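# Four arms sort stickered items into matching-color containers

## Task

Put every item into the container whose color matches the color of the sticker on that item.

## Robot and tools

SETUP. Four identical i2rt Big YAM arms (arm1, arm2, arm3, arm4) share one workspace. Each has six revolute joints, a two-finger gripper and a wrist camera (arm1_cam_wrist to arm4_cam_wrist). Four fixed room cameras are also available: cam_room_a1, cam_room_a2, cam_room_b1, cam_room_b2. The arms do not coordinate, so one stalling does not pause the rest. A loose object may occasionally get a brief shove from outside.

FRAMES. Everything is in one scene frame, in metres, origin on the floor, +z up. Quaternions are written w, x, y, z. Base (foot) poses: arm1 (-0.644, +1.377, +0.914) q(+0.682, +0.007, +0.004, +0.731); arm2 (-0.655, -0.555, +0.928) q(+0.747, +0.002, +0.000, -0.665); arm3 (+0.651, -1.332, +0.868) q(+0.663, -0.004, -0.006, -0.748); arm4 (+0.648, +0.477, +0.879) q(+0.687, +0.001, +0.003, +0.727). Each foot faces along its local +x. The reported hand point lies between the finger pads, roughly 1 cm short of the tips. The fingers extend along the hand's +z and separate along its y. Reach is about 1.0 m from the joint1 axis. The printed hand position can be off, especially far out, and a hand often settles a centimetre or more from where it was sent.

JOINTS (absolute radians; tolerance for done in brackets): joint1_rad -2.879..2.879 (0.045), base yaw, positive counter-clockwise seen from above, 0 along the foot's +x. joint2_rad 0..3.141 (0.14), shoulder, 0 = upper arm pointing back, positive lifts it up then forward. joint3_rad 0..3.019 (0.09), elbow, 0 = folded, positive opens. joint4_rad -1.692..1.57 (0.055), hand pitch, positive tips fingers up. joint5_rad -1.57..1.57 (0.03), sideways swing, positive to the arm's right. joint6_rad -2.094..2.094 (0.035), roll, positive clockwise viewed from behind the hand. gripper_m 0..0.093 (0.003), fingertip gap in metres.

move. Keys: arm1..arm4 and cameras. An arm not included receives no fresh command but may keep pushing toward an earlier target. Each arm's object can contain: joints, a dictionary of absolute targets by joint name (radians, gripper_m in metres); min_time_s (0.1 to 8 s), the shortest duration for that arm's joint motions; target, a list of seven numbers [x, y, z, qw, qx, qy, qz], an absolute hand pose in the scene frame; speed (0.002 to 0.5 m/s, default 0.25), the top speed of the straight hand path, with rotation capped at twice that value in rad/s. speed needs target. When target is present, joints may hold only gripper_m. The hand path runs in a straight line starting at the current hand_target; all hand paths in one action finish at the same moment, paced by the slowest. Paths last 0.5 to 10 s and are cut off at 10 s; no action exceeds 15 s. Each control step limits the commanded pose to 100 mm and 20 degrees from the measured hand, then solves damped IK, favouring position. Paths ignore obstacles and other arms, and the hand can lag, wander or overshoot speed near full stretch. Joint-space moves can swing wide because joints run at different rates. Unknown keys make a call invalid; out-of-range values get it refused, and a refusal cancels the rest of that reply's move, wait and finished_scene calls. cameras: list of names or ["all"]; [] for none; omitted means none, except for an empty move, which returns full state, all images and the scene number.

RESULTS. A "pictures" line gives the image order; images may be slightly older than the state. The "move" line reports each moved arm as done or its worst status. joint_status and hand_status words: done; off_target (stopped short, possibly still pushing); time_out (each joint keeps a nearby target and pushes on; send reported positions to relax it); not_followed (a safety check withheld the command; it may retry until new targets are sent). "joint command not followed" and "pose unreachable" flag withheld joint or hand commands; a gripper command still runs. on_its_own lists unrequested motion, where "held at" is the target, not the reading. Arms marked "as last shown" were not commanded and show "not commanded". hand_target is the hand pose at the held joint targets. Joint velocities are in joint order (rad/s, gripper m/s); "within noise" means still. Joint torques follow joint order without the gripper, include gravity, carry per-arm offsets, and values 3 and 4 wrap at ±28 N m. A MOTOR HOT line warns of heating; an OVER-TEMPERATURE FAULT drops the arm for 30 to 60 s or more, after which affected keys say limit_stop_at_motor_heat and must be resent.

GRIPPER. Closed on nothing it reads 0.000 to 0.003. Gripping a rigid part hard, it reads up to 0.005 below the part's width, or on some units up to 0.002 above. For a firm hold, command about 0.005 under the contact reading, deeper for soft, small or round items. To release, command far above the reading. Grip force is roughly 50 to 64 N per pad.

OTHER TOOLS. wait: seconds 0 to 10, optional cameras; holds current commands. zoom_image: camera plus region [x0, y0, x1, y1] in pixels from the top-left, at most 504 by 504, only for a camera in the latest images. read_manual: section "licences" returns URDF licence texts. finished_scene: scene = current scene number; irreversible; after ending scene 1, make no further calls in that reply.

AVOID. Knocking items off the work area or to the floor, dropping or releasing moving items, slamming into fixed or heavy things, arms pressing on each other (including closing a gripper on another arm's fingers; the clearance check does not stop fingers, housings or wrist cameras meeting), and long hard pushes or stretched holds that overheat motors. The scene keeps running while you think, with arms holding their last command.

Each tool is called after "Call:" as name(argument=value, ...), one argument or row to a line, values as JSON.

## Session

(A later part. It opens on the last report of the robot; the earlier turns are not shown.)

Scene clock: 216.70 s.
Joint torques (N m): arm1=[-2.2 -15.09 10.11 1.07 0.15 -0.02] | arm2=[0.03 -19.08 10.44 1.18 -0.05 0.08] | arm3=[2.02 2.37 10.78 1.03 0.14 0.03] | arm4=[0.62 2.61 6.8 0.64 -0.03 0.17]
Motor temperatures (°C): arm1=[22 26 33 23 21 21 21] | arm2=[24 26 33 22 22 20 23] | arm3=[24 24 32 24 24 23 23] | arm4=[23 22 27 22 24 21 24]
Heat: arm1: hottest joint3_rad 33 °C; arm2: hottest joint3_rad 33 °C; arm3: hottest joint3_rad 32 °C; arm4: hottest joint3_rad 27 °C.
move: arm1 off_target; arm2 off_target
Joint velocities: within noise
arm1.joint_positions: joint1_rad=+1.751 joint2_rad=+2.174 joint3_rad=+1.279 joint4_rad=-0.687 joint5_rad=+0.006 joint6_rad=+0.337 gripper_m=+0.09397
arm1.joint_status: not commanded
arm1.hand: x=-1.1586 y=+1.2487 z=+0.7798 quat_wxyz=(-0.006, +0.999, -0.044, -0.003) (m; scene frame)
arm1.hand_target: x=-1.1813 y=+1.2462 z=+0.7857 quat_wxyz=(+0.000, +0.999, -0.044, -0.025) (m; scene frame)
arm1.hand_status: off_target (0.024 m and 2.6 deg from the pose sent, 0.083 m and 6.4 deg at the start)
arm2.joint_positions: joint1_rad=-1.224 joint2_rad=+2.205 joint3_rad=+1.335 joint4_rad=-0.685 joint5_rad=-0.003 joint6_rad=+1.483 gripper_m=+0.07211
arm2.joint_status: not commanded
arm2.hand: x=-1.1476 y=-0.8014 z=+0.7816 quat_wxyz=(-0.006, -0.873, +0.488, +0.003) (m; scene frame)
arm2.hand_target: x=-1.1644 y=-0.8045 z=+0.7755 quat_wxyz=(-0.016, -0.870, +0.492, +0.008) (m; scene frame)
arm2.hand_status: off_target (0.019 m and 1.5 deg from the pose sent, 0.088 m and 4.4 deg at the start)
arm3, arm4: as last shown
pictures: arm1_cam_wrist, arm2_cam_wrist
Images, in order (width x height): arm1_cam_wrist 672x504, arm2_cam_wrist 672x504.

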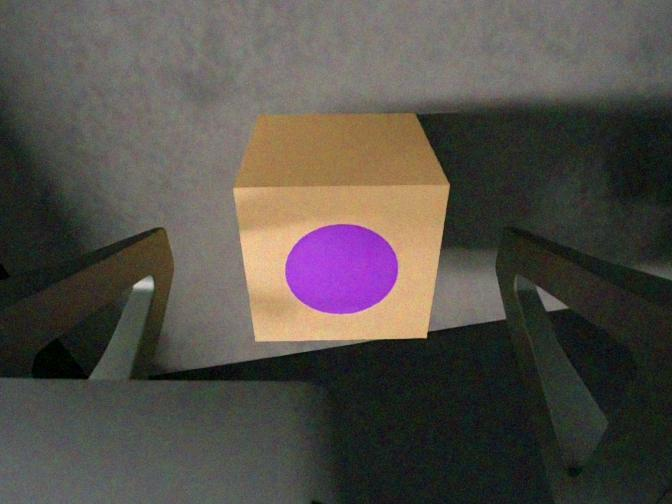

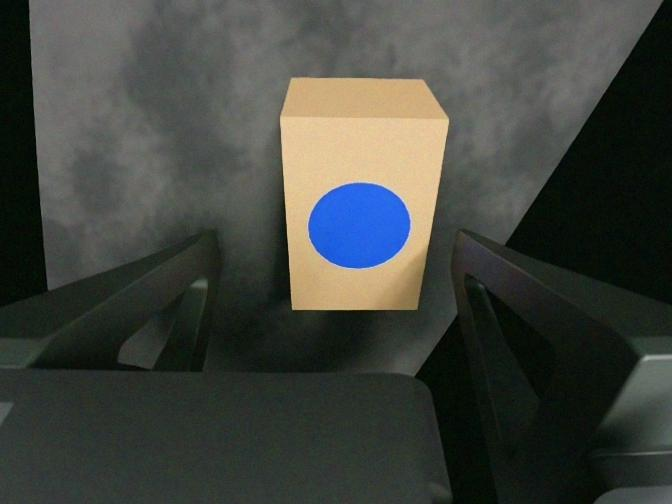

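Call:
move(
  arm1={"target": [-1.181, 1.246, 0.765, 0.0, 0.999, -0.0436, -0.03], "speed": 0.06},
  arm2={"target": [-1.164, -0.794, 0.757, 0.016, 0.870, -0.492, -0.008], "speed": 0.06},
  cameras=["arm1_cam_wrist", "arm2_cam_wrist"],
)

Scene clock: 226.50 s.
Joint torques (N m): arm1=[-1.85 -15.03 9.28 1.13 0.13 0.04] | arm2=[0.15 -18.55 9.1 1.22 -0.06 -0.06] | arm3=[2.02 2.49 10.76 1.02 0.14 0.03] | arm4=[0.73 2.84 6.71 0.76 -0.03 0.18]
Motor temperatures (°C): arm1=[22 26 33 23 21 21 21] | arm2=[24 26 32 22 22 20 23] | arm3=[24 24 32 24 24 23 23] | arm4=[23 22 27 22 24 21 24]
Heat: arm1: hottest joint3_rad 33 °C; arm2: hottest joint3_rad 32 °C; arm3: hottest joint3_rad 32 °C; arm4: hottest joint3_rad 27 °C.
move: arm1 off_target; arm2 off_target
Joint velocities: within noise
arm1.joint_positions: joint1_rad=+1.751 joint2_rad=+2.206 joint3_rad=+1.279 joint4_rad=-0.635 joint5_rad=+0.009 joint6_rad=+0.337 gripper_m=+0.09397
arm1.joint_status: not commanded
arm1.hand: x=-1.1627 y=+1.2483 z=+0.7633 quat_wxyz=(-0.004, +0.999, -0.044, -0.013) (m; scene frame)
arm1.hand_target: x=-1.1804 y=+1.2462 z=+0.7655 quat_wxyz=(+0.000, +0.999, -0.044, -0.030) (m; scene frame)
arm1.hand_status: off_target (0.018 m and 2.0 deg from the pose sent, 0.027 m and 3.1 deg at the start)
arm2.joint_positions: joint1_rad=-1.243 joint2_rad=+2.229 joint3_rad=+1.335 joint4_rad=-0.643 joint5_rad=-0.004 joint6_rad=+1.479 gripper_m=+0.07211
arm2.joint_status: not commanded
arm2.hand: x=-1.1556 y=-0.7939 z=+0.7695 quat_wxyz=(-0.013, -0.869, +0.494, +0.008) (m; scene frame)
arm2.hand_target: x=-1.1633 y=-0.7938 z=+0.7572 quat_wxyz=(-0.016, -0.870, +0.492, +0.008) (m; scene frame)
arm2.hand_status: off_target (0.015 m and 0.4 deg from the pose sent, 0.030 m and 1.5 deg at the start)
arm3, arm4: as last shown
pictures: arm1_cam_wrist, arm2_cam_wrist
Images, in order (width x height): arm1_cam_wrist 672x504, arm2_cam_wrist 672x504.

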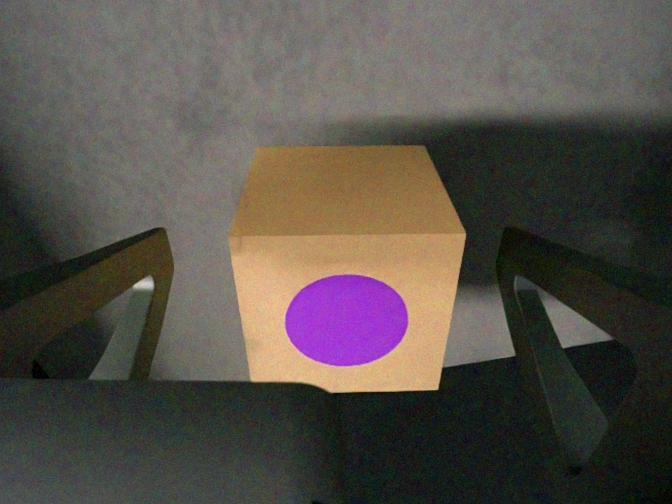

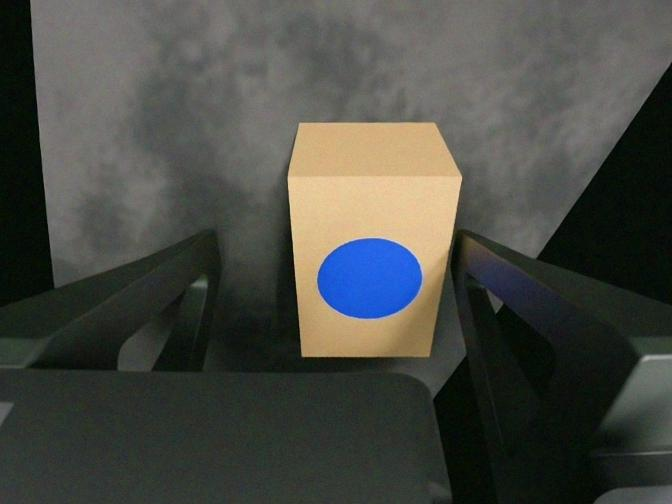

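Call:
move(
  arm1={"joints": {"gripper_m": 0.04}},
  arm2={"target": [-1.155, -0.788, 0.752, 0.016, 0.870, -0.492, -0.008], "speed": 0.06},
  cameras=["arm1_cam_wrist", "arm2_cam_wrist"],
)

Scene clock: 240.80 s.
Joint torques (N m): arm1=[-2.2 -15.09 9.25 0.98 0.1 0.02] | arm2=[0.03 -19.43 6.2 1.28 -0.07 -0.07] | arm3=[1.85 2.49 10.69 1.01 0.15 0.03] | arm4=[0.44 2.78 6.68 0.79 -0.04 0.17]
Motor temperatures (°C): arm1=[22 26 32 23 21 21 21] | arm2=[24 27 31 22 22 20 23] | arm3=[24 24 32 24 24 23 23] | arm4=[23 22 27 22 24 21 24]
Heat: arm1: hottest joint3_rad 32 °C; arm2: hottest joint3_rad 31 °C; arm3: hottest joint3_rad 32 °C; arm4: hottest joint3_rad 27 °C.
move: arm1 off_target; arm2 off_target
Joint velocities: within noise
arm1.joint_positions: joint1_rad=+1.751 joint2_rad=+2.206 joint3_rad=+1.279 joint4_rad=-0.634 joint5_rad=+0.010 joint6_rad=+0.336 gripper_m=+0.05321
arm1.joint_status: gripper_m off_target (ended at +0.05323, target +0.04000)
arm1.hand: x=-1.1631 y=+1.2484 z=+0.7633 quat_wxyz=(-0.004, +0.999, -0.044, -0.014) (m; scene frame)
arm1.hand_target: x=-1.1805 y=+1.2461 z=+0.7655 quat_wxyz=(+0.000, +0.999, -0.044, -0.030) (m; scene frame)
arm1.hand_status: not commanded
arm2.joint_positions: joint1_rad=-1.243 joint2_rad=+2.229 joint3_rad=+1.335 joint4_rad=-0.615 joint5_rad=-0.005 joint6_rad=+1.479 gripper_m=+0.07211
arm2.joint_status: not commanded
arm2.hand: x=-1.1619 y=-0.7968 z=+0.7699 quat_wxyz=(-0.025, -0.869, +0.494, +0.016) (m; scene frame)
arm2.hand_target: x=-1.1544 y=-0.7880 z=+0.7525 quat_wxyz=(-0.016, -0.870, +0.492, +0.008) (m; scene frame)
arm2.hand_status: off_target (0.021 m and 1.4 deg from the pose sent, 0.019 m and 0.4 deg at the start)
arm3.joint_positions: joint1_rad=+1.560 joint2_rad=+0.641 joint3_rad=+1.391 joint4_rad=-1.594 joint5_rad=-0.003 joint6_rad=-0.008 gripper_m=+0.09396
arm3.joint_status: not commanded
arm3.hand: x=+0.8519 y=-1.3516 z=+1.3545 quat_wxyz=(-0.356, -0.055, -0.933, +0.030) (m; scene frame)
arm3.hand_target: x=+0.8510 y=-1.3497 z=+1.3691 quat_wxyz=(-0.367, -0.054, -0.928, +0.029) (m; scene frame)
arm3.hand_status: not commanded
arm4.joint_positions: joint1_rad=-1.565 joint2_rad=+0.639 joint3_rad=+1.435 joint4_rad=-1.588 joint5_rad=+0.004 joint6_rad=-0.014 gripper_m=+0.09397
arm4.joint_status: not commanded
arm4.hand: x=+0.8495 y=+0.4904 z=+1.3857 quat_wxyz=(-0.378, +0.035, -0.925, -0.006) (m; scene frame)
arm4.hand_target: x=+0.8522 y=+0.4902 z=+1.3791 quat_wxyz=(-0.364, +0.027, -0.931, -0.009) (m; scene frame)
arm4.hand_status: not commanded
pictures: arm1_cam_wrist, arm2_cam_wrist
Images, in order (width x height): arm1_cam_wrist 672x504, arm2_cam_wrist 672x504.

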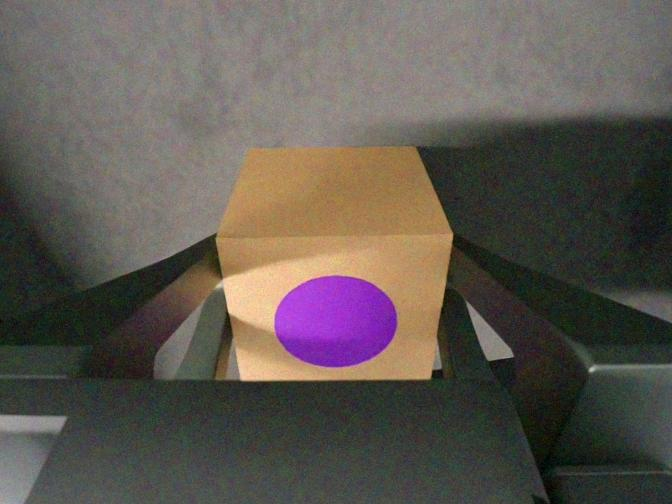

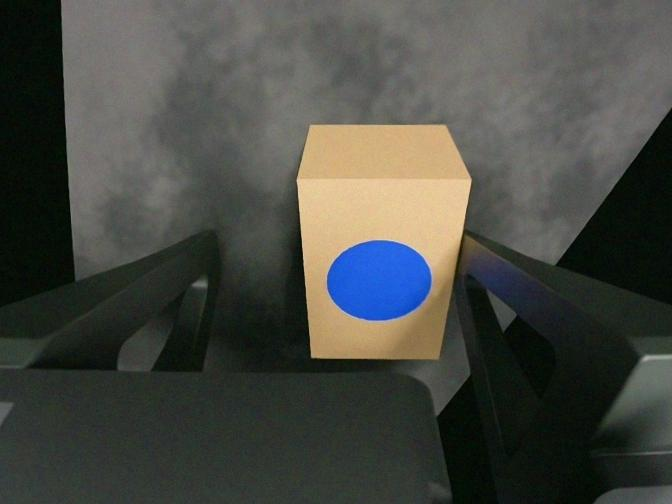

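Call:
move(
  arm2={"joints": {"gripper_m": 0.03}},
  arm1={"target": [-1.175, 1.246, 0.95, 0.0, 0.999, -0.0436, -0.02], "speed": 0.15},
  cameras=["arm1_cam_wrist", "arm2_cam_wrist"],
)

Scene clock: 251.60 s.
Joint torques (N m): arm1=[-2.26 -16.15 12.96 0.1 0.02 0] | arm2=[-0.03 -19.37 6.2 1.26 -0.04 -0.06] | arm3=[2.14 2.37 10.74 0.99 0.14 0.02] | arm4=[0.91 2.96 6.67 0.85 -0.03 0.17]
Motor temperatures (°C): arm1=[22 26 32 23 21 21 22] | arm2=[24 27 30 22 22 20 23] | arm3=[24 24 32 24 24 23 23] | arm4=[23 22 27 22 24 21 24]
Heat: arm1: hottest joint3_rad 32 °C; arm2: hottest joint3_rad 30 °C; arm3: hottest joint3_rad 32 °C; arm4: hottest joint3_rad 27 °C.
move: arm1 off_target; arm2 off_target
Joint velocities: within noise
arm1.joint_positions: joint1_rad=+1.751 joint2_rad=+1.919 joint3_rad=+1.335 joint4_rad=-1.014 joint5_rad=+0.007 joint6_rad=+0.336 gripper_m=+0.05320
arm1.joint_status: not commanded
arm1.hand: x=-1.1547 y=+1.2490 z=+0.9266 quat_wxyz=(-0.008, +0.999, -0.044, +0.004) (m; scene frame)
arm1.hand_target: x=-1.1740 y=+1.2463 z=+0.9503 quat_wxyz=(+0.000, +0.999, -0.044, -0.020) (m; scene frame)
arm1.hand_status: off_target (0.031 m and 2.9 deg from the pose sent, 0.187 m and 0.8 deg at the start)
arm2.joint_positions: joint1_rad=-1.243 joint2_rad=+2.229 joint3_rad=+1.335 joint4_rad=-0.613 joint5_rad=-0.005 joint6_rad=+1.478 gripper_m=+0.04243
arm2.joint_status: gripper_m off_target (ended at +0.04247, target +0.03000)
arm2.hand: x=-1.1622 y=-0.7970 z=+0.7699 quat_wxyz=(-0.026, -0.869, +0.494, +0.016) (m; scene frame)
arm2.hand_target: x=-1.1544 y=-0.7880 z=+0.7525 quat_wxyz=(-0.016, -0.870, +0.492, +0.008) (m; scene frame)
arm2.hand_status: not commanded
arm3, arm4: as last shown
pictures: arm1_cam_wrist, arm2_cam_wrist
Images, in order (width x height): arm1_cam_wrist 672x504, arm2_cam_wrist 672x504.

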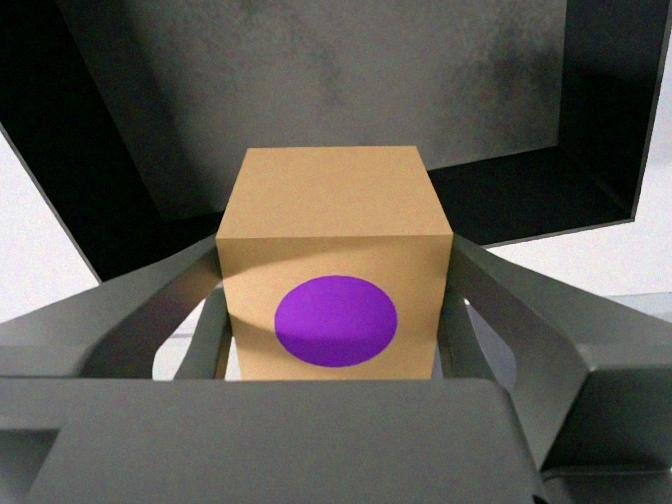

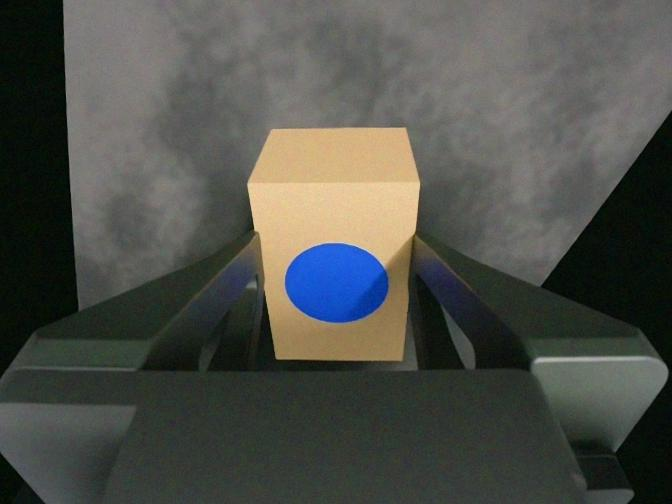

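Call:
move(
  arm2={"target": [-1.160, -0.79, 0.97, 0.0, 0.870, -0.492, 0.0], "speed": 0.15},
  arm4={"joints": {"joint1_rad": 1.57, "joint2_rad": 0.1, "joint3_rad": 0.4, "joint4_rad": 0.3, "joint5_rad": 0, "joint6_rad": 0}, "min_time_s": 5},
  cameras=["arm2_cam_wrist", "arm4_cam_wrist", "cam_room_a2", "cam_room_a1"],
)

Scene clock: 272.33 s.
Joint torques (N m): arm1=[-2.67 -15.74 12.86 -0.02 -0.01 -0.05] | arm2=[-0.09 -20.31 13.07 0.02 0.23 -0.06] | arm3=[2.02 2.32 10.73 1.02 0.15 0.03] | arm4=[0.79 2.32 8.79 1.65 0.01 0.18]
Motor temperatures (°C): arm1=[22 27 32 23 21 21 22] | arm2=[24 28 29 22 22 20 24] | arm3=[24 24 32 24 24 23 23] | arm4=[23 22 28 22 24 21 24]
Heat: arm1: hottest joint3_rad 32 °C; arm2: hottest joint3_rad 29 °C; arm3: hottest joint3_rad 32 °C; arm4: hottest joint3_rad 28 °C.
move: arm2 off_target; arm4 done
Joint velocities: within noise
arm1, arm3: as last shown
arm2.joint_positions: joint1_rad=-1.243 joint2_rad=+1.918 joint3_rad=+1.406 joint4_rad=-1.088 joint5_rad=-0.005 joint6_rad=+1.478 gripper_m=+0.04244
arm2.joint_status: not commanded
arm2.hand: x=-1.1427 y=-0.7880 z=+0.9551 quat_wxyz=(+0.012, -0.869, +0.494, -0.010) (m; scene frame)
arm2.hand_target: x=-1.1593 y=-0.7898 z=+0.9702 quat_wxyz=(+0.000, -0.870, +0.492, +0.000) (m; scene frame)
arm2.hand_status: off_target (0.023 m and 1.9 deg from the pose sent, 0.200 m and 3.5 deg at the start)
arm4.joint_positions: joint1_rad=+1.568 joint2_rad=+0.114 joint3_rad=+0.404 joint4_rad=+0.283 joint5_rad=+0.002 joint6_rad=-0.013 gripper_m=+0.09398
arm4.joint_status: all done
arm4.hand: x=+0.4224 y=+0.4677 z=+1.3651 quat_wxyz=(+0.018, +0.476, +0.013, -0.879) (m; scene frame)
arm4.hand_target: x=+0.4289 y=+0.4671 z=+1.3691 quat_wxyz=(+0.026, +0.464, +0.012, -0.885) (m; scene frame)
arm4.hand_status: not commanded
pictures: arm2_cam_wrist, arm4_cam_wrist, cam_room_a1, cam_room_a2
Images, in order (width x height): arm2_cam_wrist 672x504, arm4_cam_wrist 672x504, cam_room_a1 672x504, cam_room_a2 672x504.

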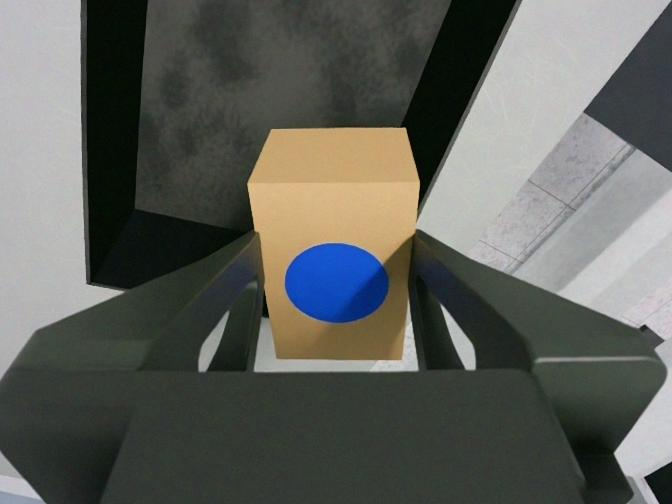

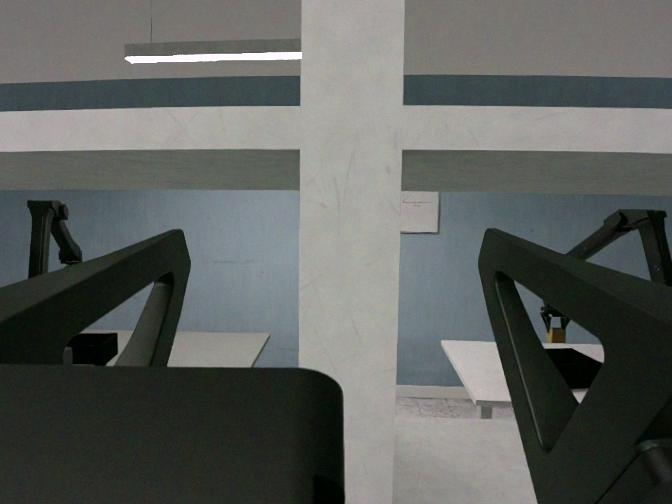

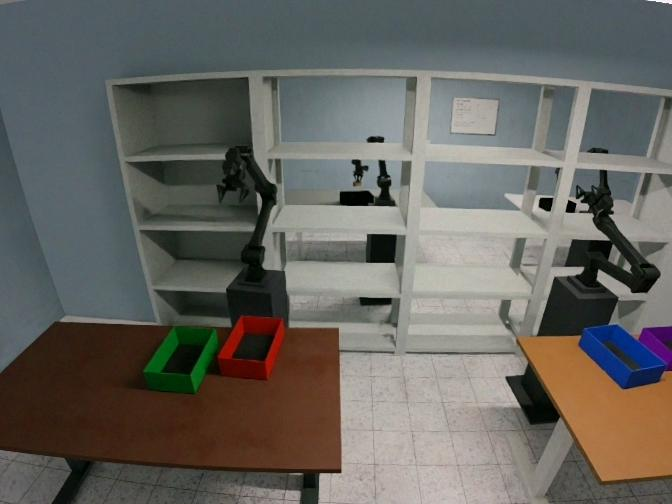

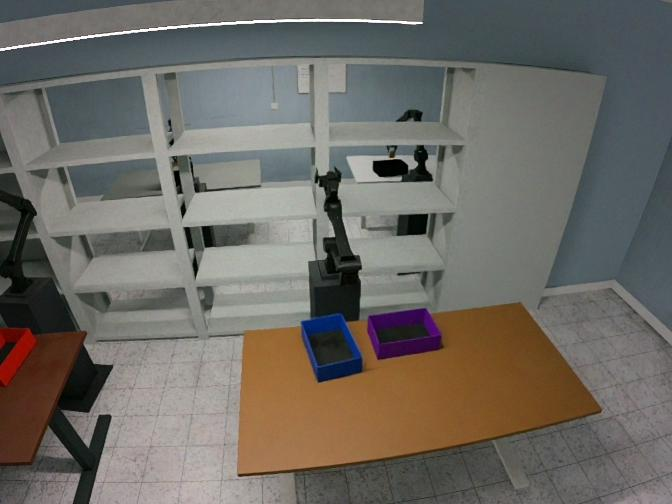

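Call:
move(
  arm4={"joints": {"joint1_rad": 1.57, "joint2_rad": 0.05, "joint3_rad": 0.25, "joint4_rad": 0.0, "joint5_rad": 0, "joint6_rad": 0}, "min_time_s": 2},
  cameras=["arm4_cam_wrist"],
)

Call:
move(
  arm4={"joints": {"joint1_rad": 1.1, "joint2_rad": 0.05, "joint3_rad": 0.25, "joint4_rad": 0.0, "joint5_rad": 0, "joint6_rad": 0}, "min_time_s": 2},
  cameras=["arm4_cam_wrist"],
)

Call:
move(
  arm4={"joints": {"joint1_rad": 2.04, "joint2_rad": 0.05, "joint3_rad": 0.25, "joint4_rad": 0.0, "joint5_rad": 0, "joint6_rad": 0}, "min_time_s": 2},
  cameras=["arm4_cam_wrist"],
)

Scene clock: 288.30 s.
Joint torques (N m): arm1=[-2.02 -16.32 12.59 -0.09 0.02 -0.05] | arm2=[0.03 -20.42 13.08 0.03 0.23 -0.07] | arm3=[1.96 2.43 10.76 1.01 0.14 0.02] | arm4=[1.03 2.02 9.35 0.91 0 0.19]
Motor temperatures (°C): arm1=[22 28 33 23 21 21 22] | arm2=[24 27 30 22 22 20 24] | arm3=[24 24 32 24 24 23 23] | arm4=[23 22 29 22 24 21 24]
Heat: arm1: hottest joint3_rad 33 °C; arm2: hottest joint3_rad 30 °C; arm3: hottest joint3_rad 32 °C; arm4: hottest joint3_rad 29 °C.
move: arm4 done
Joint velocities: within noise
arm1, arm2, arm3: as last shown
arm4.joint_positions: joint1_rad=+1.568 joint2_rad=+0.065 joint3_rad=+0.253 joint4_rad=+0.012 joint5_rad=+0.002 joint6_rad=-0.013 gripper_m=+0.09398
arm4.joint_status: all done
arm4.hand: x=+0.3830 y=+0.4652 z=+1.2240 quat_wxyz=(+0.016, +0.631, +0.019, -0.775) (m; scene frame)
arm4.hand_target: x=+0.3853 y=+0.4643 z=+1.2227 quat_wxyz=(+0.023, +0.631, +0.016, -0.775) (m; scene frame)
arm4.hand_status: not commanded
pictures: arm4_cam_wrist
Images, in order (width x height): arm4_cam_wrist 672x504.

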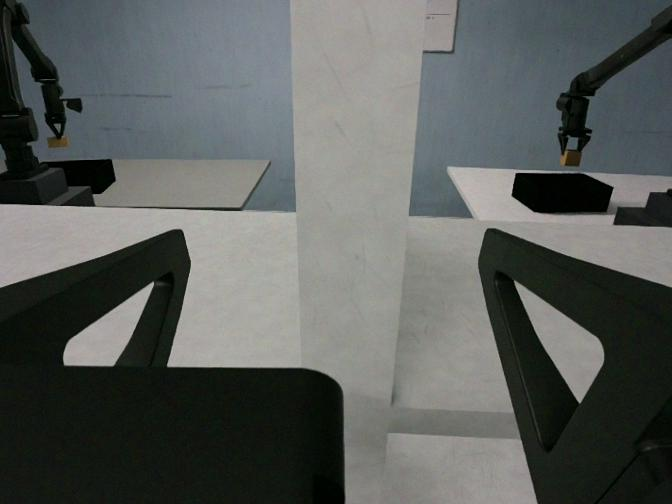

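Scene clock: 290.63 s.
Joint torques (N m): arm1=[-2.37 -16.32 12.77 0.08 -0.05 -0.04] | arm2=[0.03 -20.37 13.07 0.05 0.22 -0.06] | arm3=[2.08 2.49 10.74 1.02 0.13 0.03] | arm4=[0.26 2.14 9.44 0.98 0.01 0.17]
Motor temperatures (°C): arm1=[22 28 33 23 21 21 22] | arm2=[24 27 30 22 22 20 24] | arm3=[24 24 32 24 24 23 23] | arm4=[23 22 30 22 24 21 24]
Heat: arm1: hottest joint3_rad 33 °C; arm2: hottest joint3_rad 30 °C; arm3: hottest joint3_rad 32 °C; arm4: hottest joint3_rad 30 °C.
move: arm4 done
Joint velocities: within noise
arm1, arm2, arm3: as last shown
arm4.joint_positions: joint1_rad=+1.106 joint2_rad=+0.065 joint3_rad=+0.253 joint4_rad=+0.012 joint5_rad=+0.002 joint6_rad=-0.013 gripper_m=+0.09398
arm4.joint_status: all done
arm4.hand: x=+0.4050 y=+0.5853 z=+1.2235 quat_wxyz=(-0.161, +0.619, -0.127, -0.758) (m; scene frame)
arm4.hand_target: x=+0.4075 y=+0.5855 z=+1.2223 quat_wxyz=(-0.158, +0.618, -0.132, -0.759) (m; scene frame)
arm4.hand_status: not commanded
pictures: arm4_cam_wrist
Images, in order (width x height): arm4_cam_wrist 672x504.

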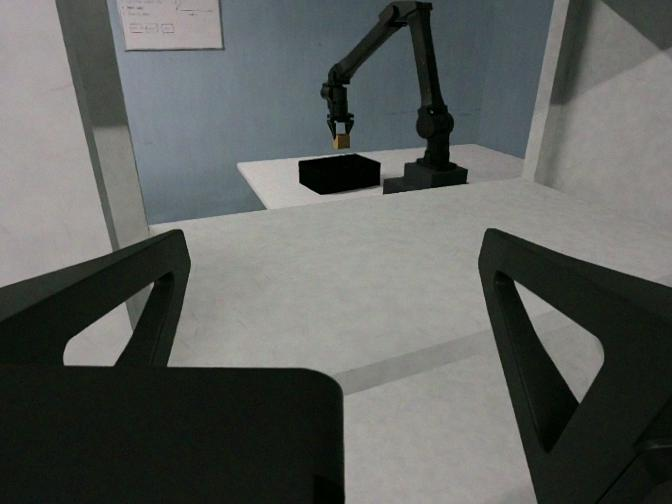

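Scene clock: 292.97 s.
Joint torques (N m): arm1=[-2.43 -15.79 12.86 0.03 -0.02 -0.02] | arm2=[0.03 -20.31 13.08 0.03 0.23 -0.06] | arm3=[2.02 2.43 10.74 1.01 0.14 0.03] | arm4=[1.03 2.26 9.36 0.96 -0.01 0.2]
Motor temperatures (°C): arm1=[22 28 33 23 21 21 22] | arm2=[24 27 30 22 22 20 24] | arm3=[24 24 32 24 24 23 23] | arm4=[23 22 30 22 24 21 24]
Heat: arm1: hottest joint3_rad 33 °C; arm2: hottest joint3_rad 30 °C; arm3: hottest joint3_rad 32 °C; arm4: hottest joint3_rad 30 °C.
move: arm4 done
Joint velocities: within noise
arm1, arm2, arm3: as last shown
arm4.joint_positions: joint1_rad=+2.037 joint2_rad=+0.065 joint3_rad=+0.253 joint4_rad=+0.012 joint5_rad=+0.002 joint6_rad=-0.013 gripper_m=+0.09398
arm4.joint_status: all done
arm4.hand: x=+0.4179 y=+0.3460 z=+1.2242 quat_wxyz=(+0.195, +0.609, +0.166, -0.751) (m; scene frame)
arm4.hand_target: x=+0.4204 y=+0.3461 z=+1.2231 quat_wxyz=(+0.202, +0.609, +0.164, -0.749) (m; scene frame)
arm4.hand_status: not commanded
pictures: arm4_cam_wrist
Images, in order (width x height): arm4_cam_wrist 672x504.

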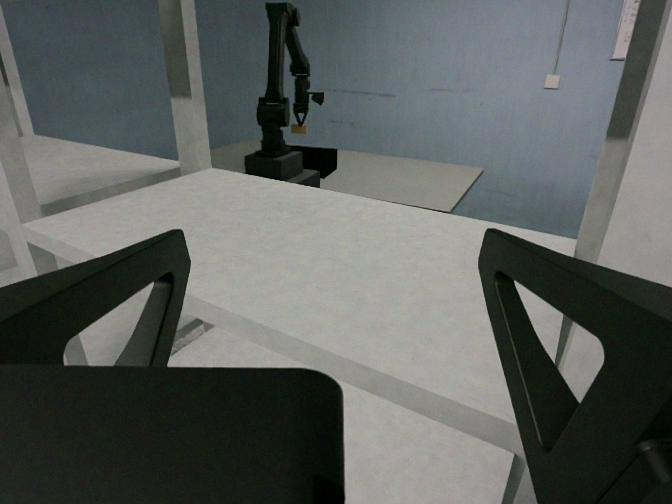

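Call:
zoom_image(
  camera="arm4_cam_wrist",
  region=[0, 100, 504, 504],
)

Call:
zoom_image(
  camera="arm4_cam_wrist",
  region=[420, 150, 672, 504],
)

Scaled by 1.000.

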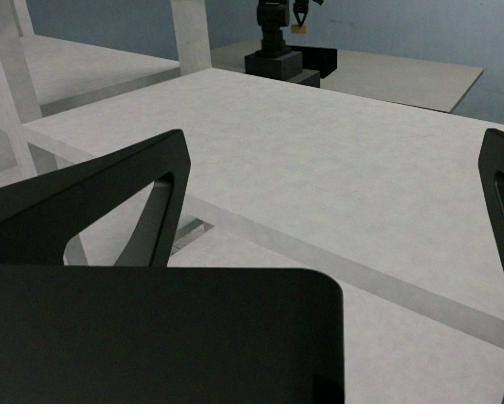

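Scaled by 1.424.

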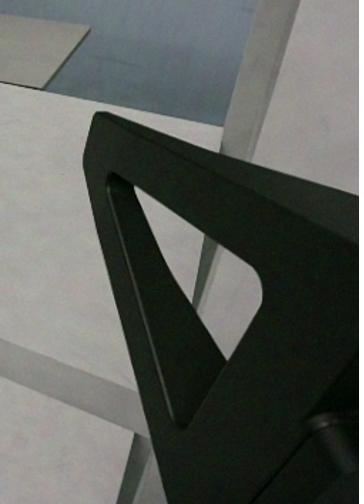

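Call:
move(
  arm1={"joints": {"joint2_rad": 0.95, "joint3_rad": 1.0, "joint4_rad": -1.55, "joint5_rad": 0, "joint6_rad": 0}, "min_time_s": 3},
  arm2={"joints": {"joint2_rad": 0.95, "joint3_rad": 1.0, "joint4_rad": -1.55, "joint5_rad": 0, "joint6_rad": 0}, "min_time_s": 3},
  arm4={"joints": {"joint1_rad": 0.2}, "min_time_s": 4},
)

Call:
move(
  arm1={"joints": {"joint1_rad": -2.249}, "min_time_s": 6},
  arm2={"joints": {"joint1_rad": 2.125}, "min_time_s": 6},
  cameras=["all"],
)

Scene clock: 493.20 s.
Joint torques (N m): arm1=[-2.49 -2.55 10.8 0.21 -0.04 -0.1] | arm2=[0.09 -6.07 9.94 0.44 0.12 -0.07] | arm3=[2.02 2.55 10.73 1.02 0.14 0.03] | arm4=[0.79 2.14 9.54 0.87 -0.01 0.17]
Motor temperatures (°C): arm1=[21 29 36 23 21 21 23] | arm2=[24 27 34 22 22 20 25] | arm3=[24 24 33 23 24 23 23] | arm4=[23 21 37 22 24 21 24]
Heat: arm1: hottest joint3_rad 36 °C; arm2: hottest joint3_rad 34 °C; arm3: hottest joint3_rad 33 °C; arm4: hottest joint3_rad 37 °C.
move: arm1 done; arm2 done; arm4 done
Joint velocities: within noise
arm1.joint_positions: joint1_rad=+1.751 joint2_rad=+0.955 joint3_rad=+0.997 joint4_rad=-1.540 joint5_rad=+0.002 joint6_rad=+0.008 gripper_m=+0.05319
arm1.joint_status: all done
arm1.hand: x=-0.8902 y=+1.3137 z=+1.1654 quat_wxyz=(+0.002, +0.992, +0.120, -0.044) (m; scene frame)
arm1.hand_target: x=-0.8881 y=+1.3151 z=+1.1677 quat_wxyz=(+0.002, +0.992, +0.122, -0.043) (m; scene frame)
arm1.hand_status: not commanded
arm2.joint_positions: joint1_rad=-1.244 joint2_rad=+0.953 joint3_rad=+1.015 joint4_rad=-1.539 joint5_rad=-0.003 joint6_rad=+0.014 gripper_m=+0.04244
arm2.joint_status: all done
arm2.hand: x=-0.8922 y=-0.6688 z=+1.1828 quat_wxyz=(-0.011, -0.976, -0.213, +0.044) (m; scene frame)
arm2.hand_target: x=-0.8877 y=-0.6634 z=+1.1772 quat_wxyz=(-0.006, -0.976, -0.216, +0.033) (m; scene frame)
arm2.hand_status: not commanded
arm3: as last shown
arm4.joint_positions: joint1_rad=+0.203 joint2_rad=+0.065 joint3_rad=+0.253 joint4_rad=+0.012 joint5_rad=+0.002 joint6_rad=-0.013 gripper_m=+0.09399
arm4.joint_status: all done
arm4.hand: x=+0.5817 y=+0.7366 z=+1.2221 quat_wxyz=(-0.475, +0.503, -0.385, -0.611) (m; scene frame)
arm4.hand_target: x=+0.5828 y=+0.7345 z=+1.2209 quat_wxyz=(-0.471, +0.501, -0.389, -0.613) (m; scene frame)
arm4.hand_status: not commanded
pictures: none

Scene clock: 499.53 s.
Joint torques (N m): arm1=[-2.55 -2.96 10.67 0.24 -0.02 -0.06] | arm2=[0.79 -6.07 9.95 0.49 -0.01 -0.07] | arm3=[1.96 2.43 10.7 1.01 0.14 0.03] | arm4=[0.67 1.85 9.31 0.92 0.03 0.18]
Motor temperatures (°C): arm1=[21 28 36 23 21 21 23] | arm2=[24 27 34 22 22 20 25] | arm3=[24 24 33 23 24 23 23] | arm4=[23 21 37 22 24 21 24]
Heat: arm1: hottest joint3_rad 36 °C; arm2: hottest joint3_rad 34 °C; arm3: hottest joint3_rad 33 °C; arm4: hottest joint3_rad 37 °C.
move: arm1 done; arm2 done
Joint velocities: within noise
arm1.joint_positions: joint1_rad=-2.246 joint2_rad=+0.955 joint3_rad=+0.997 joint4_rad=-1.540 joint5_rad=+0.000 joint6_rad=+0.007 gripper_m=+0.05320
arm1.joint_status: all done
arm1.hand: x=-0.4280 y=+1.2291 z=+1.1579 quat_wxyz=(-0.027, -0.302, -0.953, +0.012) (m; scene frame)
arm1.hand_target: x=-0.4303 y=+1.2298 z=+1.1603 quat_wxyz=(-0.026, -0.300, -0.954, +0.012) (m; scene frame)
arm1.hand_status: not commanded
arm2.joint_positions: joint1_rad=+2.124 joint2_rad=+0.953 joint3_rad=+1.015 joint4_rad=-1.539 joint5_rad=+0.000 joint6_rad=+0.014 gripper_m=+0.04244
arm2.joint_status: all done
arm2.hand: x=-0.4499 y=-0.3937 z=+1.1845 quat_wxyz=(-0.046, +0.322, -0.945, -0.017) (m; scene frame)
arm2.hand_target: x=-0.4550 y=-0.3974 z=+1.1789 quat_wxyz=(-0.035, +0.329, -0.944, -0.013) (m; scene frame)
arm2.hand_status: not commanded
arm3, arm4: as last shown
pictures: arm1_cam_wrist, arm2_cam_wrist, arm3_cam_wrist, arm4_cam_wrist, cam_room_a1, cam_room_a2, cam_room_b1, cam_room_b2
Images, in order (width x height): arm1_cam_wrist 672x504, arm2_cam_wrist 672x504, arm3_cam_wrist 672x504, arm4_cam_wrist 672x504, cam_room_a1 672x504, cam_room_a2 672x504, cam_room_b1 672x504, cam_room_b2 672x504.

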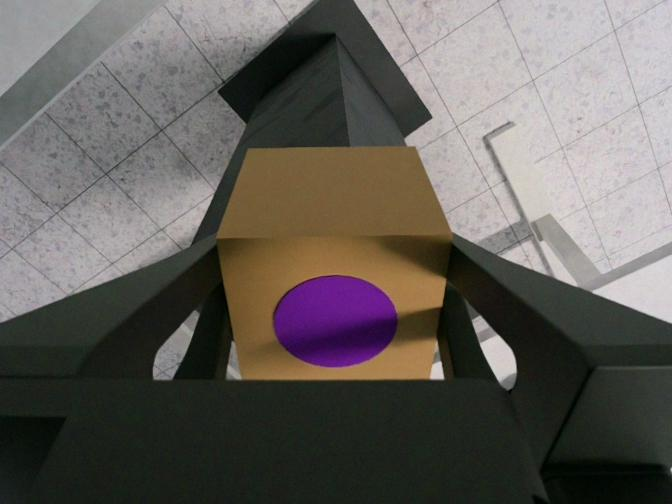

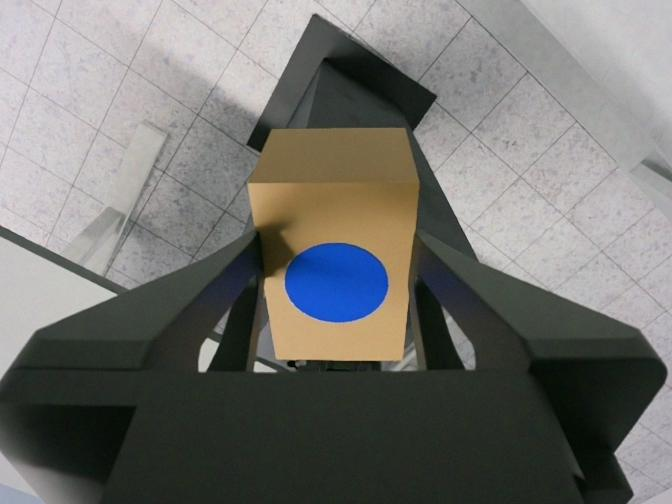

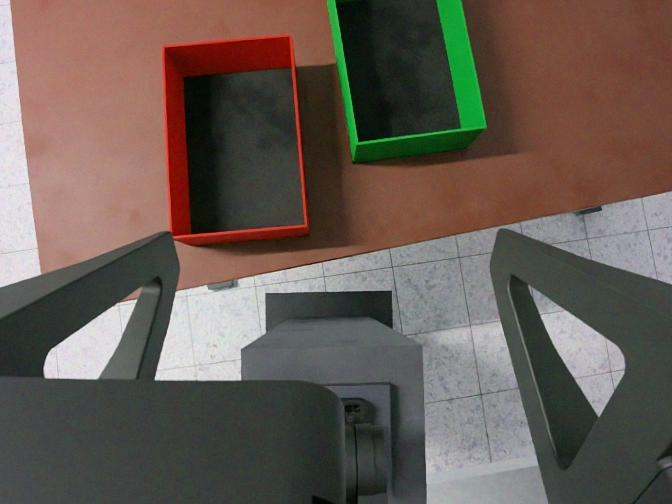

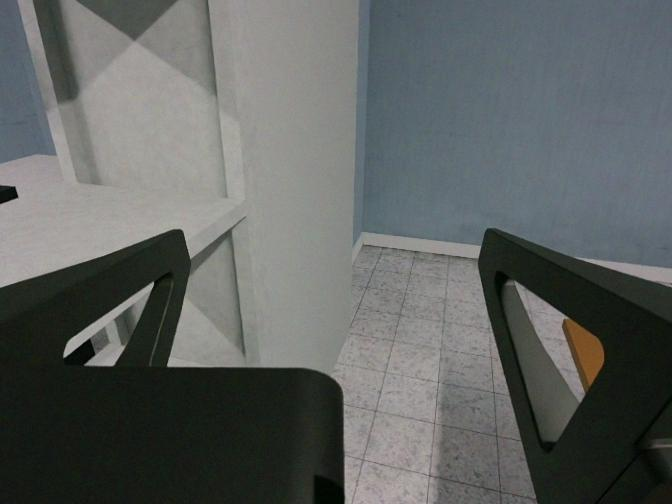

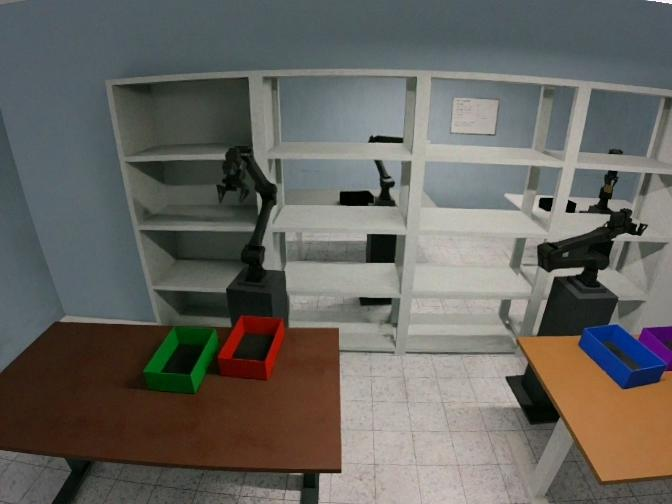

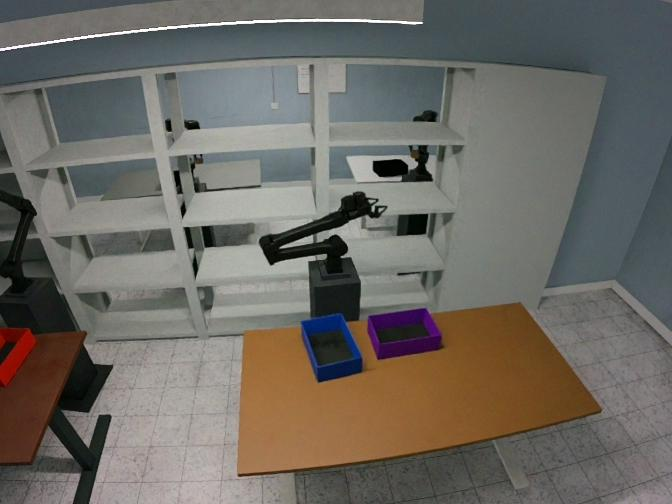

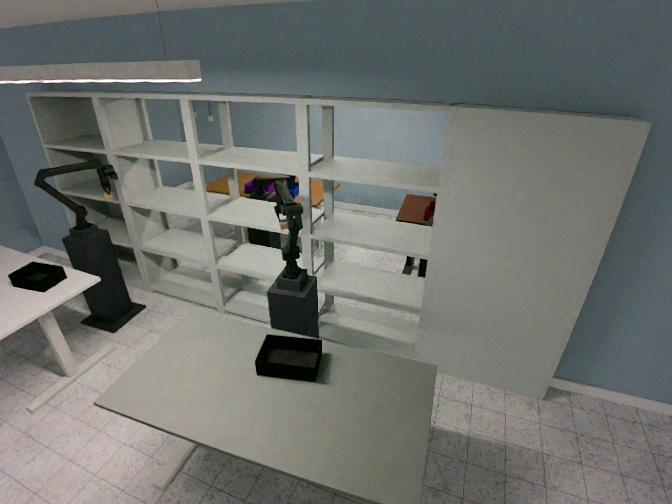

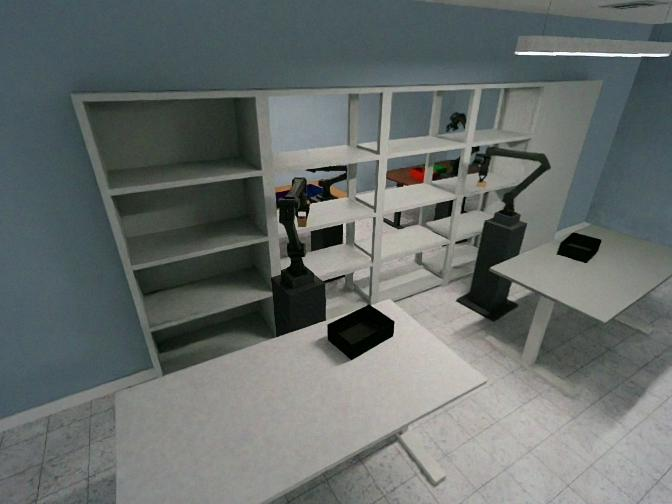

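Call:
move(
  arm1={"target": [-0.41, 1.214, 1.09, 0, 0.2998, 0.954, 0], "speed": 0.2},
  arm2={"target": [-0.43, -0.377, 1.09, 0, 0.3289, -0.9444, 0], "speed": 0.2},
)

Call:
move(
  arm1={"target": [-0.054, 0.966, 1.095, 0, 0.2998, 0.954, 0], "speed": 0.2},
  arm2={"target": [-0.075, -0.096, 1.095, 0, 0.3289, -0.9444, 0], "speed": 0.2},
  cameras=["arm1_cam_wrist", "arm2_cam_wrist", "cam_room_a1", "cam_room_a2", "cam_room_b1", "cam_room_b2"],
)

Scene clock: 508.00 s.
Joint torques (N m): arm1=[-2.67 -3.6 10.91 0.84 -0.04 -0.04] | arm2=[0.91 -7.71 10.14 1.24 0.05 -0.04] | arm3=[1.96 2.32 10.73 1.01 0.14 0.03] | arm4=[0.38 1.61 9.33 0.9 0.06 0.18]
Motor temperatures (°C): arm1=[21 27 36 23 21 21 23] | arm2=[24 27 34 22 22 20 25] | arm3=[24 24 33 23 24 23 23] | arm4=[23 21 37 22 24 21 24]
Heat: arm1: hottest joint3_rad 36 °C; arm2: hottest joint3_rad 34 °C; arm3: hottest joint3_rad 33 °C; arm4: hottest joint3_rad 37 °C.
move: arm1 done; arm2 done
Joint velocities: within noise
arm1.joint_positions: joint1_rad=-2.246 joint2_rad=+1.083 joint3_rad=+0.891 joint4_rad=-1.389 joint5_rad=-0.005 joint6_rad=+0.000 gripper_m=+0.05320
arm1.joint_status: not commanded
arm1.hand: x=-0.4135 y=+1.2195 z=+1.0860 quat_wxyz=(+0.012, -0.299, -0.954, -0.003) (m; scene frame)
arm1.hand_target: x=-0.4101 y=+1.2141 z=+1.0901 quat_wxyz=(+0.000, -0.300, -0.954, +0.000) (m; scene frame)
arm1.hand_status: done (0.008 m and 1.4 deg from the pose sent, 0.072 m and 3.4 deg at the start)
arm2.joint_positions: joint1_rad=+2.124 joint2_rad=+1.117 joint3_rad=+0.883 joint4_rad=-1.343 joint5_rad=+0.000 joint6_rad=+0.014 gripper_m=+0.04244
arm2.joint_status: not commanded
arm2.hand: x=-0.4304 y=-0.3780 z=+1.0933 quat_wxyz=(+0.002, +0.322, -0.947, +0.000) (m; scene frame)
arm2.hand_target: x=-0.4300 y=-0.3771 z=+1.0900 quat_wxyz=(+0.000, +0.329, -0.944, +0.000) (m; scene frame)
arm2.hand_status: done (0.003 m and 0.8 deg from the pose sent, 0.098 m and 5.6 deg at the start)
arm3.joint_positions: joint1_rad=+1.560 joint2_rad=+0.641 joint3_rad=+1.391 joint4_rad=-1.594 joint5_rad=-0.003 joint6_rad=-0.008 gripper_m=+0.09396
arm3.joint_status: not commanded
arm3.hand: x=+0.8519 y=-1.3516 z=+1.3545 quat_wxyz=(-0.356, -0.055, -0.933, +0.030) (m; scene frame)
arm3.hand_target: x=+0.8510 y=-1.3497 z=+1.3691 quat_wxyz=(-0.367, -0.054, -0.928, +0.029) (m; scene frame)
arm3.hand_status: not commanded
arm4: as last shown
pictures: none

Scene clock: 511.10 s.
Joint torques (N m): arm1=[-1.79 -21.66 16.16 -0.02 -0.06 0.01] | arm2=[0.67 -24.7 16.16 0.34 0.04 -0.06] | arm3=[1.96 2.32 10.78 1.01 0.15 0.04] | arm4=[0.85 1.9 9.5 1.05 0.02 0.16]
Motor temperatures (°C): arm1=[21 27 37 23 21 21 23] | arm2=[24 27 34 22 22 20 25] | arm3=[24 24 33 23 24 23 23] | arm4=[23 21 37 22 24 21 24]
Heat: arm1: hottest joint3_rad 37 °C; arm2: hottest joint3_rad 34 °C; arm3: hottest joint3_rad 33 °C; arm4: hottest joint3_rad 37 °C.
move: arm1 off_target; arm2 off_target
Joint velocities: within noise
arm1.joint_positions: joint1_rad=-2.246 joint2_rad=+2.296 joint3_rad=+2.417 joint4_rad=-1.684 joint5_rad=-0.005 joint6_rad=+0.000 gripper_m=+0.05319
arm1.joint_status: not commanded
arm1.hand: x=-0.0617 y=+0.9755 z=+1.0710 quat_wxyz=(+0.003, -0.299, -0.954, +0.000) (m; scene frame)
arm1.hand_target: x=-0.0555 y=+0.9671 z=+1.0946 quat_wxyz=(-0.022, -0.300, -0.954, +0.007) (m; scene frame)
arm1.hand_status: off_target (0.027 m and 0.4 deg from the pose sent, 0.440 m and 1.4 deg at the start; a joint's target at an end of its range on 25 of 93 steps)
arm2.joint_positions: joint1_rad=+2.124 joint2_rad=+2.358 joint3_rad=+2.518 joint4_rad=-1.671 joint5_rad=+0.000 joint6_rad=+0.014 gripper_m=+0.04244
arm2.joint_status: not commanded
arm2.hand: x=-0.0830 y=-0.1027 z=+1.0937 quat_wxyz=(-0.030, +0.322, -0.946, -0.011) (m; scene frame)
arm2.hand_target: x=-0.0759 y=-0.0969 z=+1.0946 quat_wxyz=(-0.038, +0.328, -0.944, -0.013) (m; scene frame)
arm2.hand_status: off_target (0.011 m and 3.7 deg from the pose sent, 0.454 m and 0.8 deg at the start; a joint's target at an end of its range on 26 of 93 steps)
arm3, arm4: as last shown
pictures: arm1_cam_wrist, arm2_cam_wrist, cam_room_a1, cam_room_a2, cam_room_b1, cam_room_b2
Images, in order (width x height): arm1_cam_wrist 672x504, arm2_cam_wrist 672x504, cam_room_a1 672x504, cam_room_a2 672x504, cam_room_b1 672x504, cam_room_b2 672x504.

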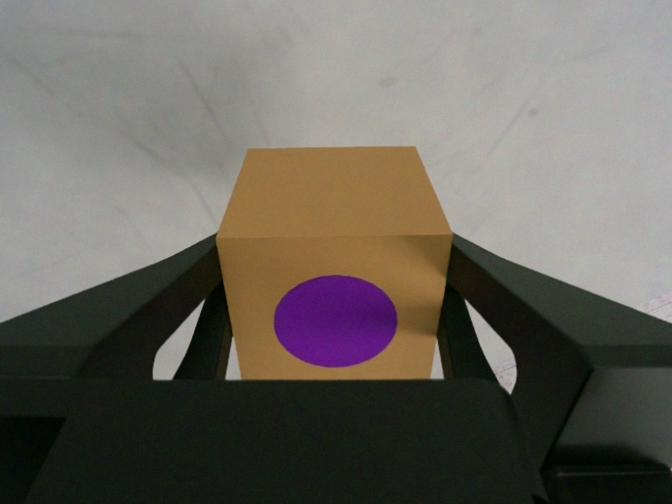

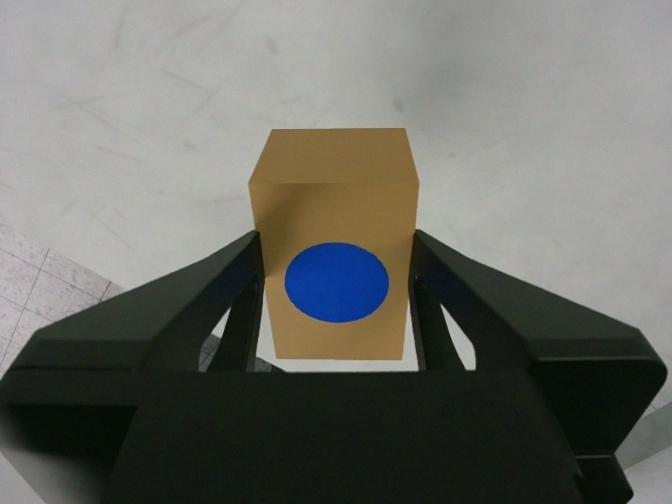

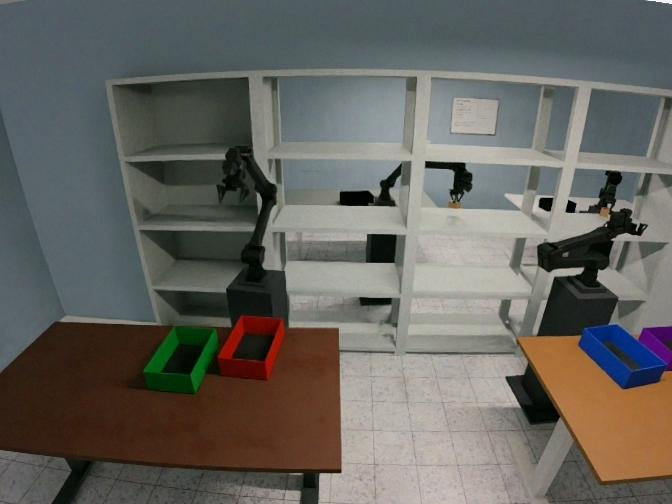

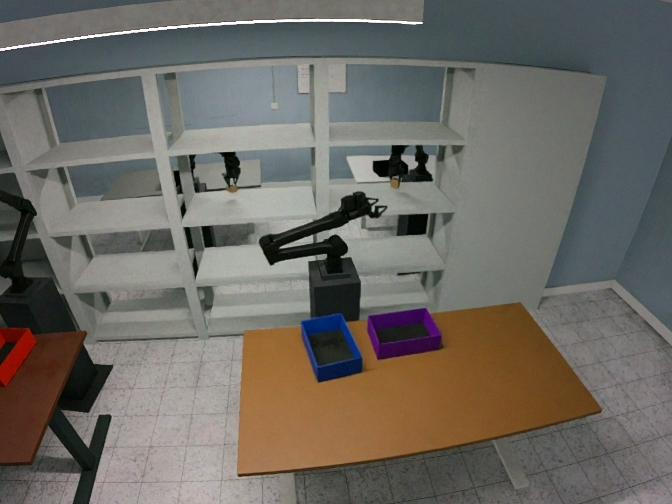

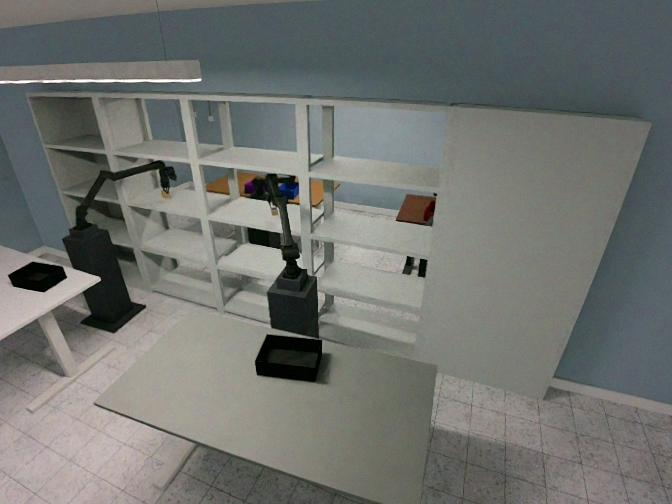

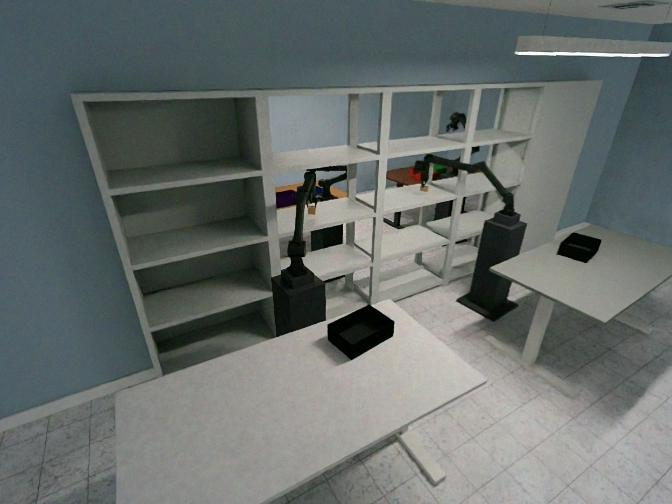

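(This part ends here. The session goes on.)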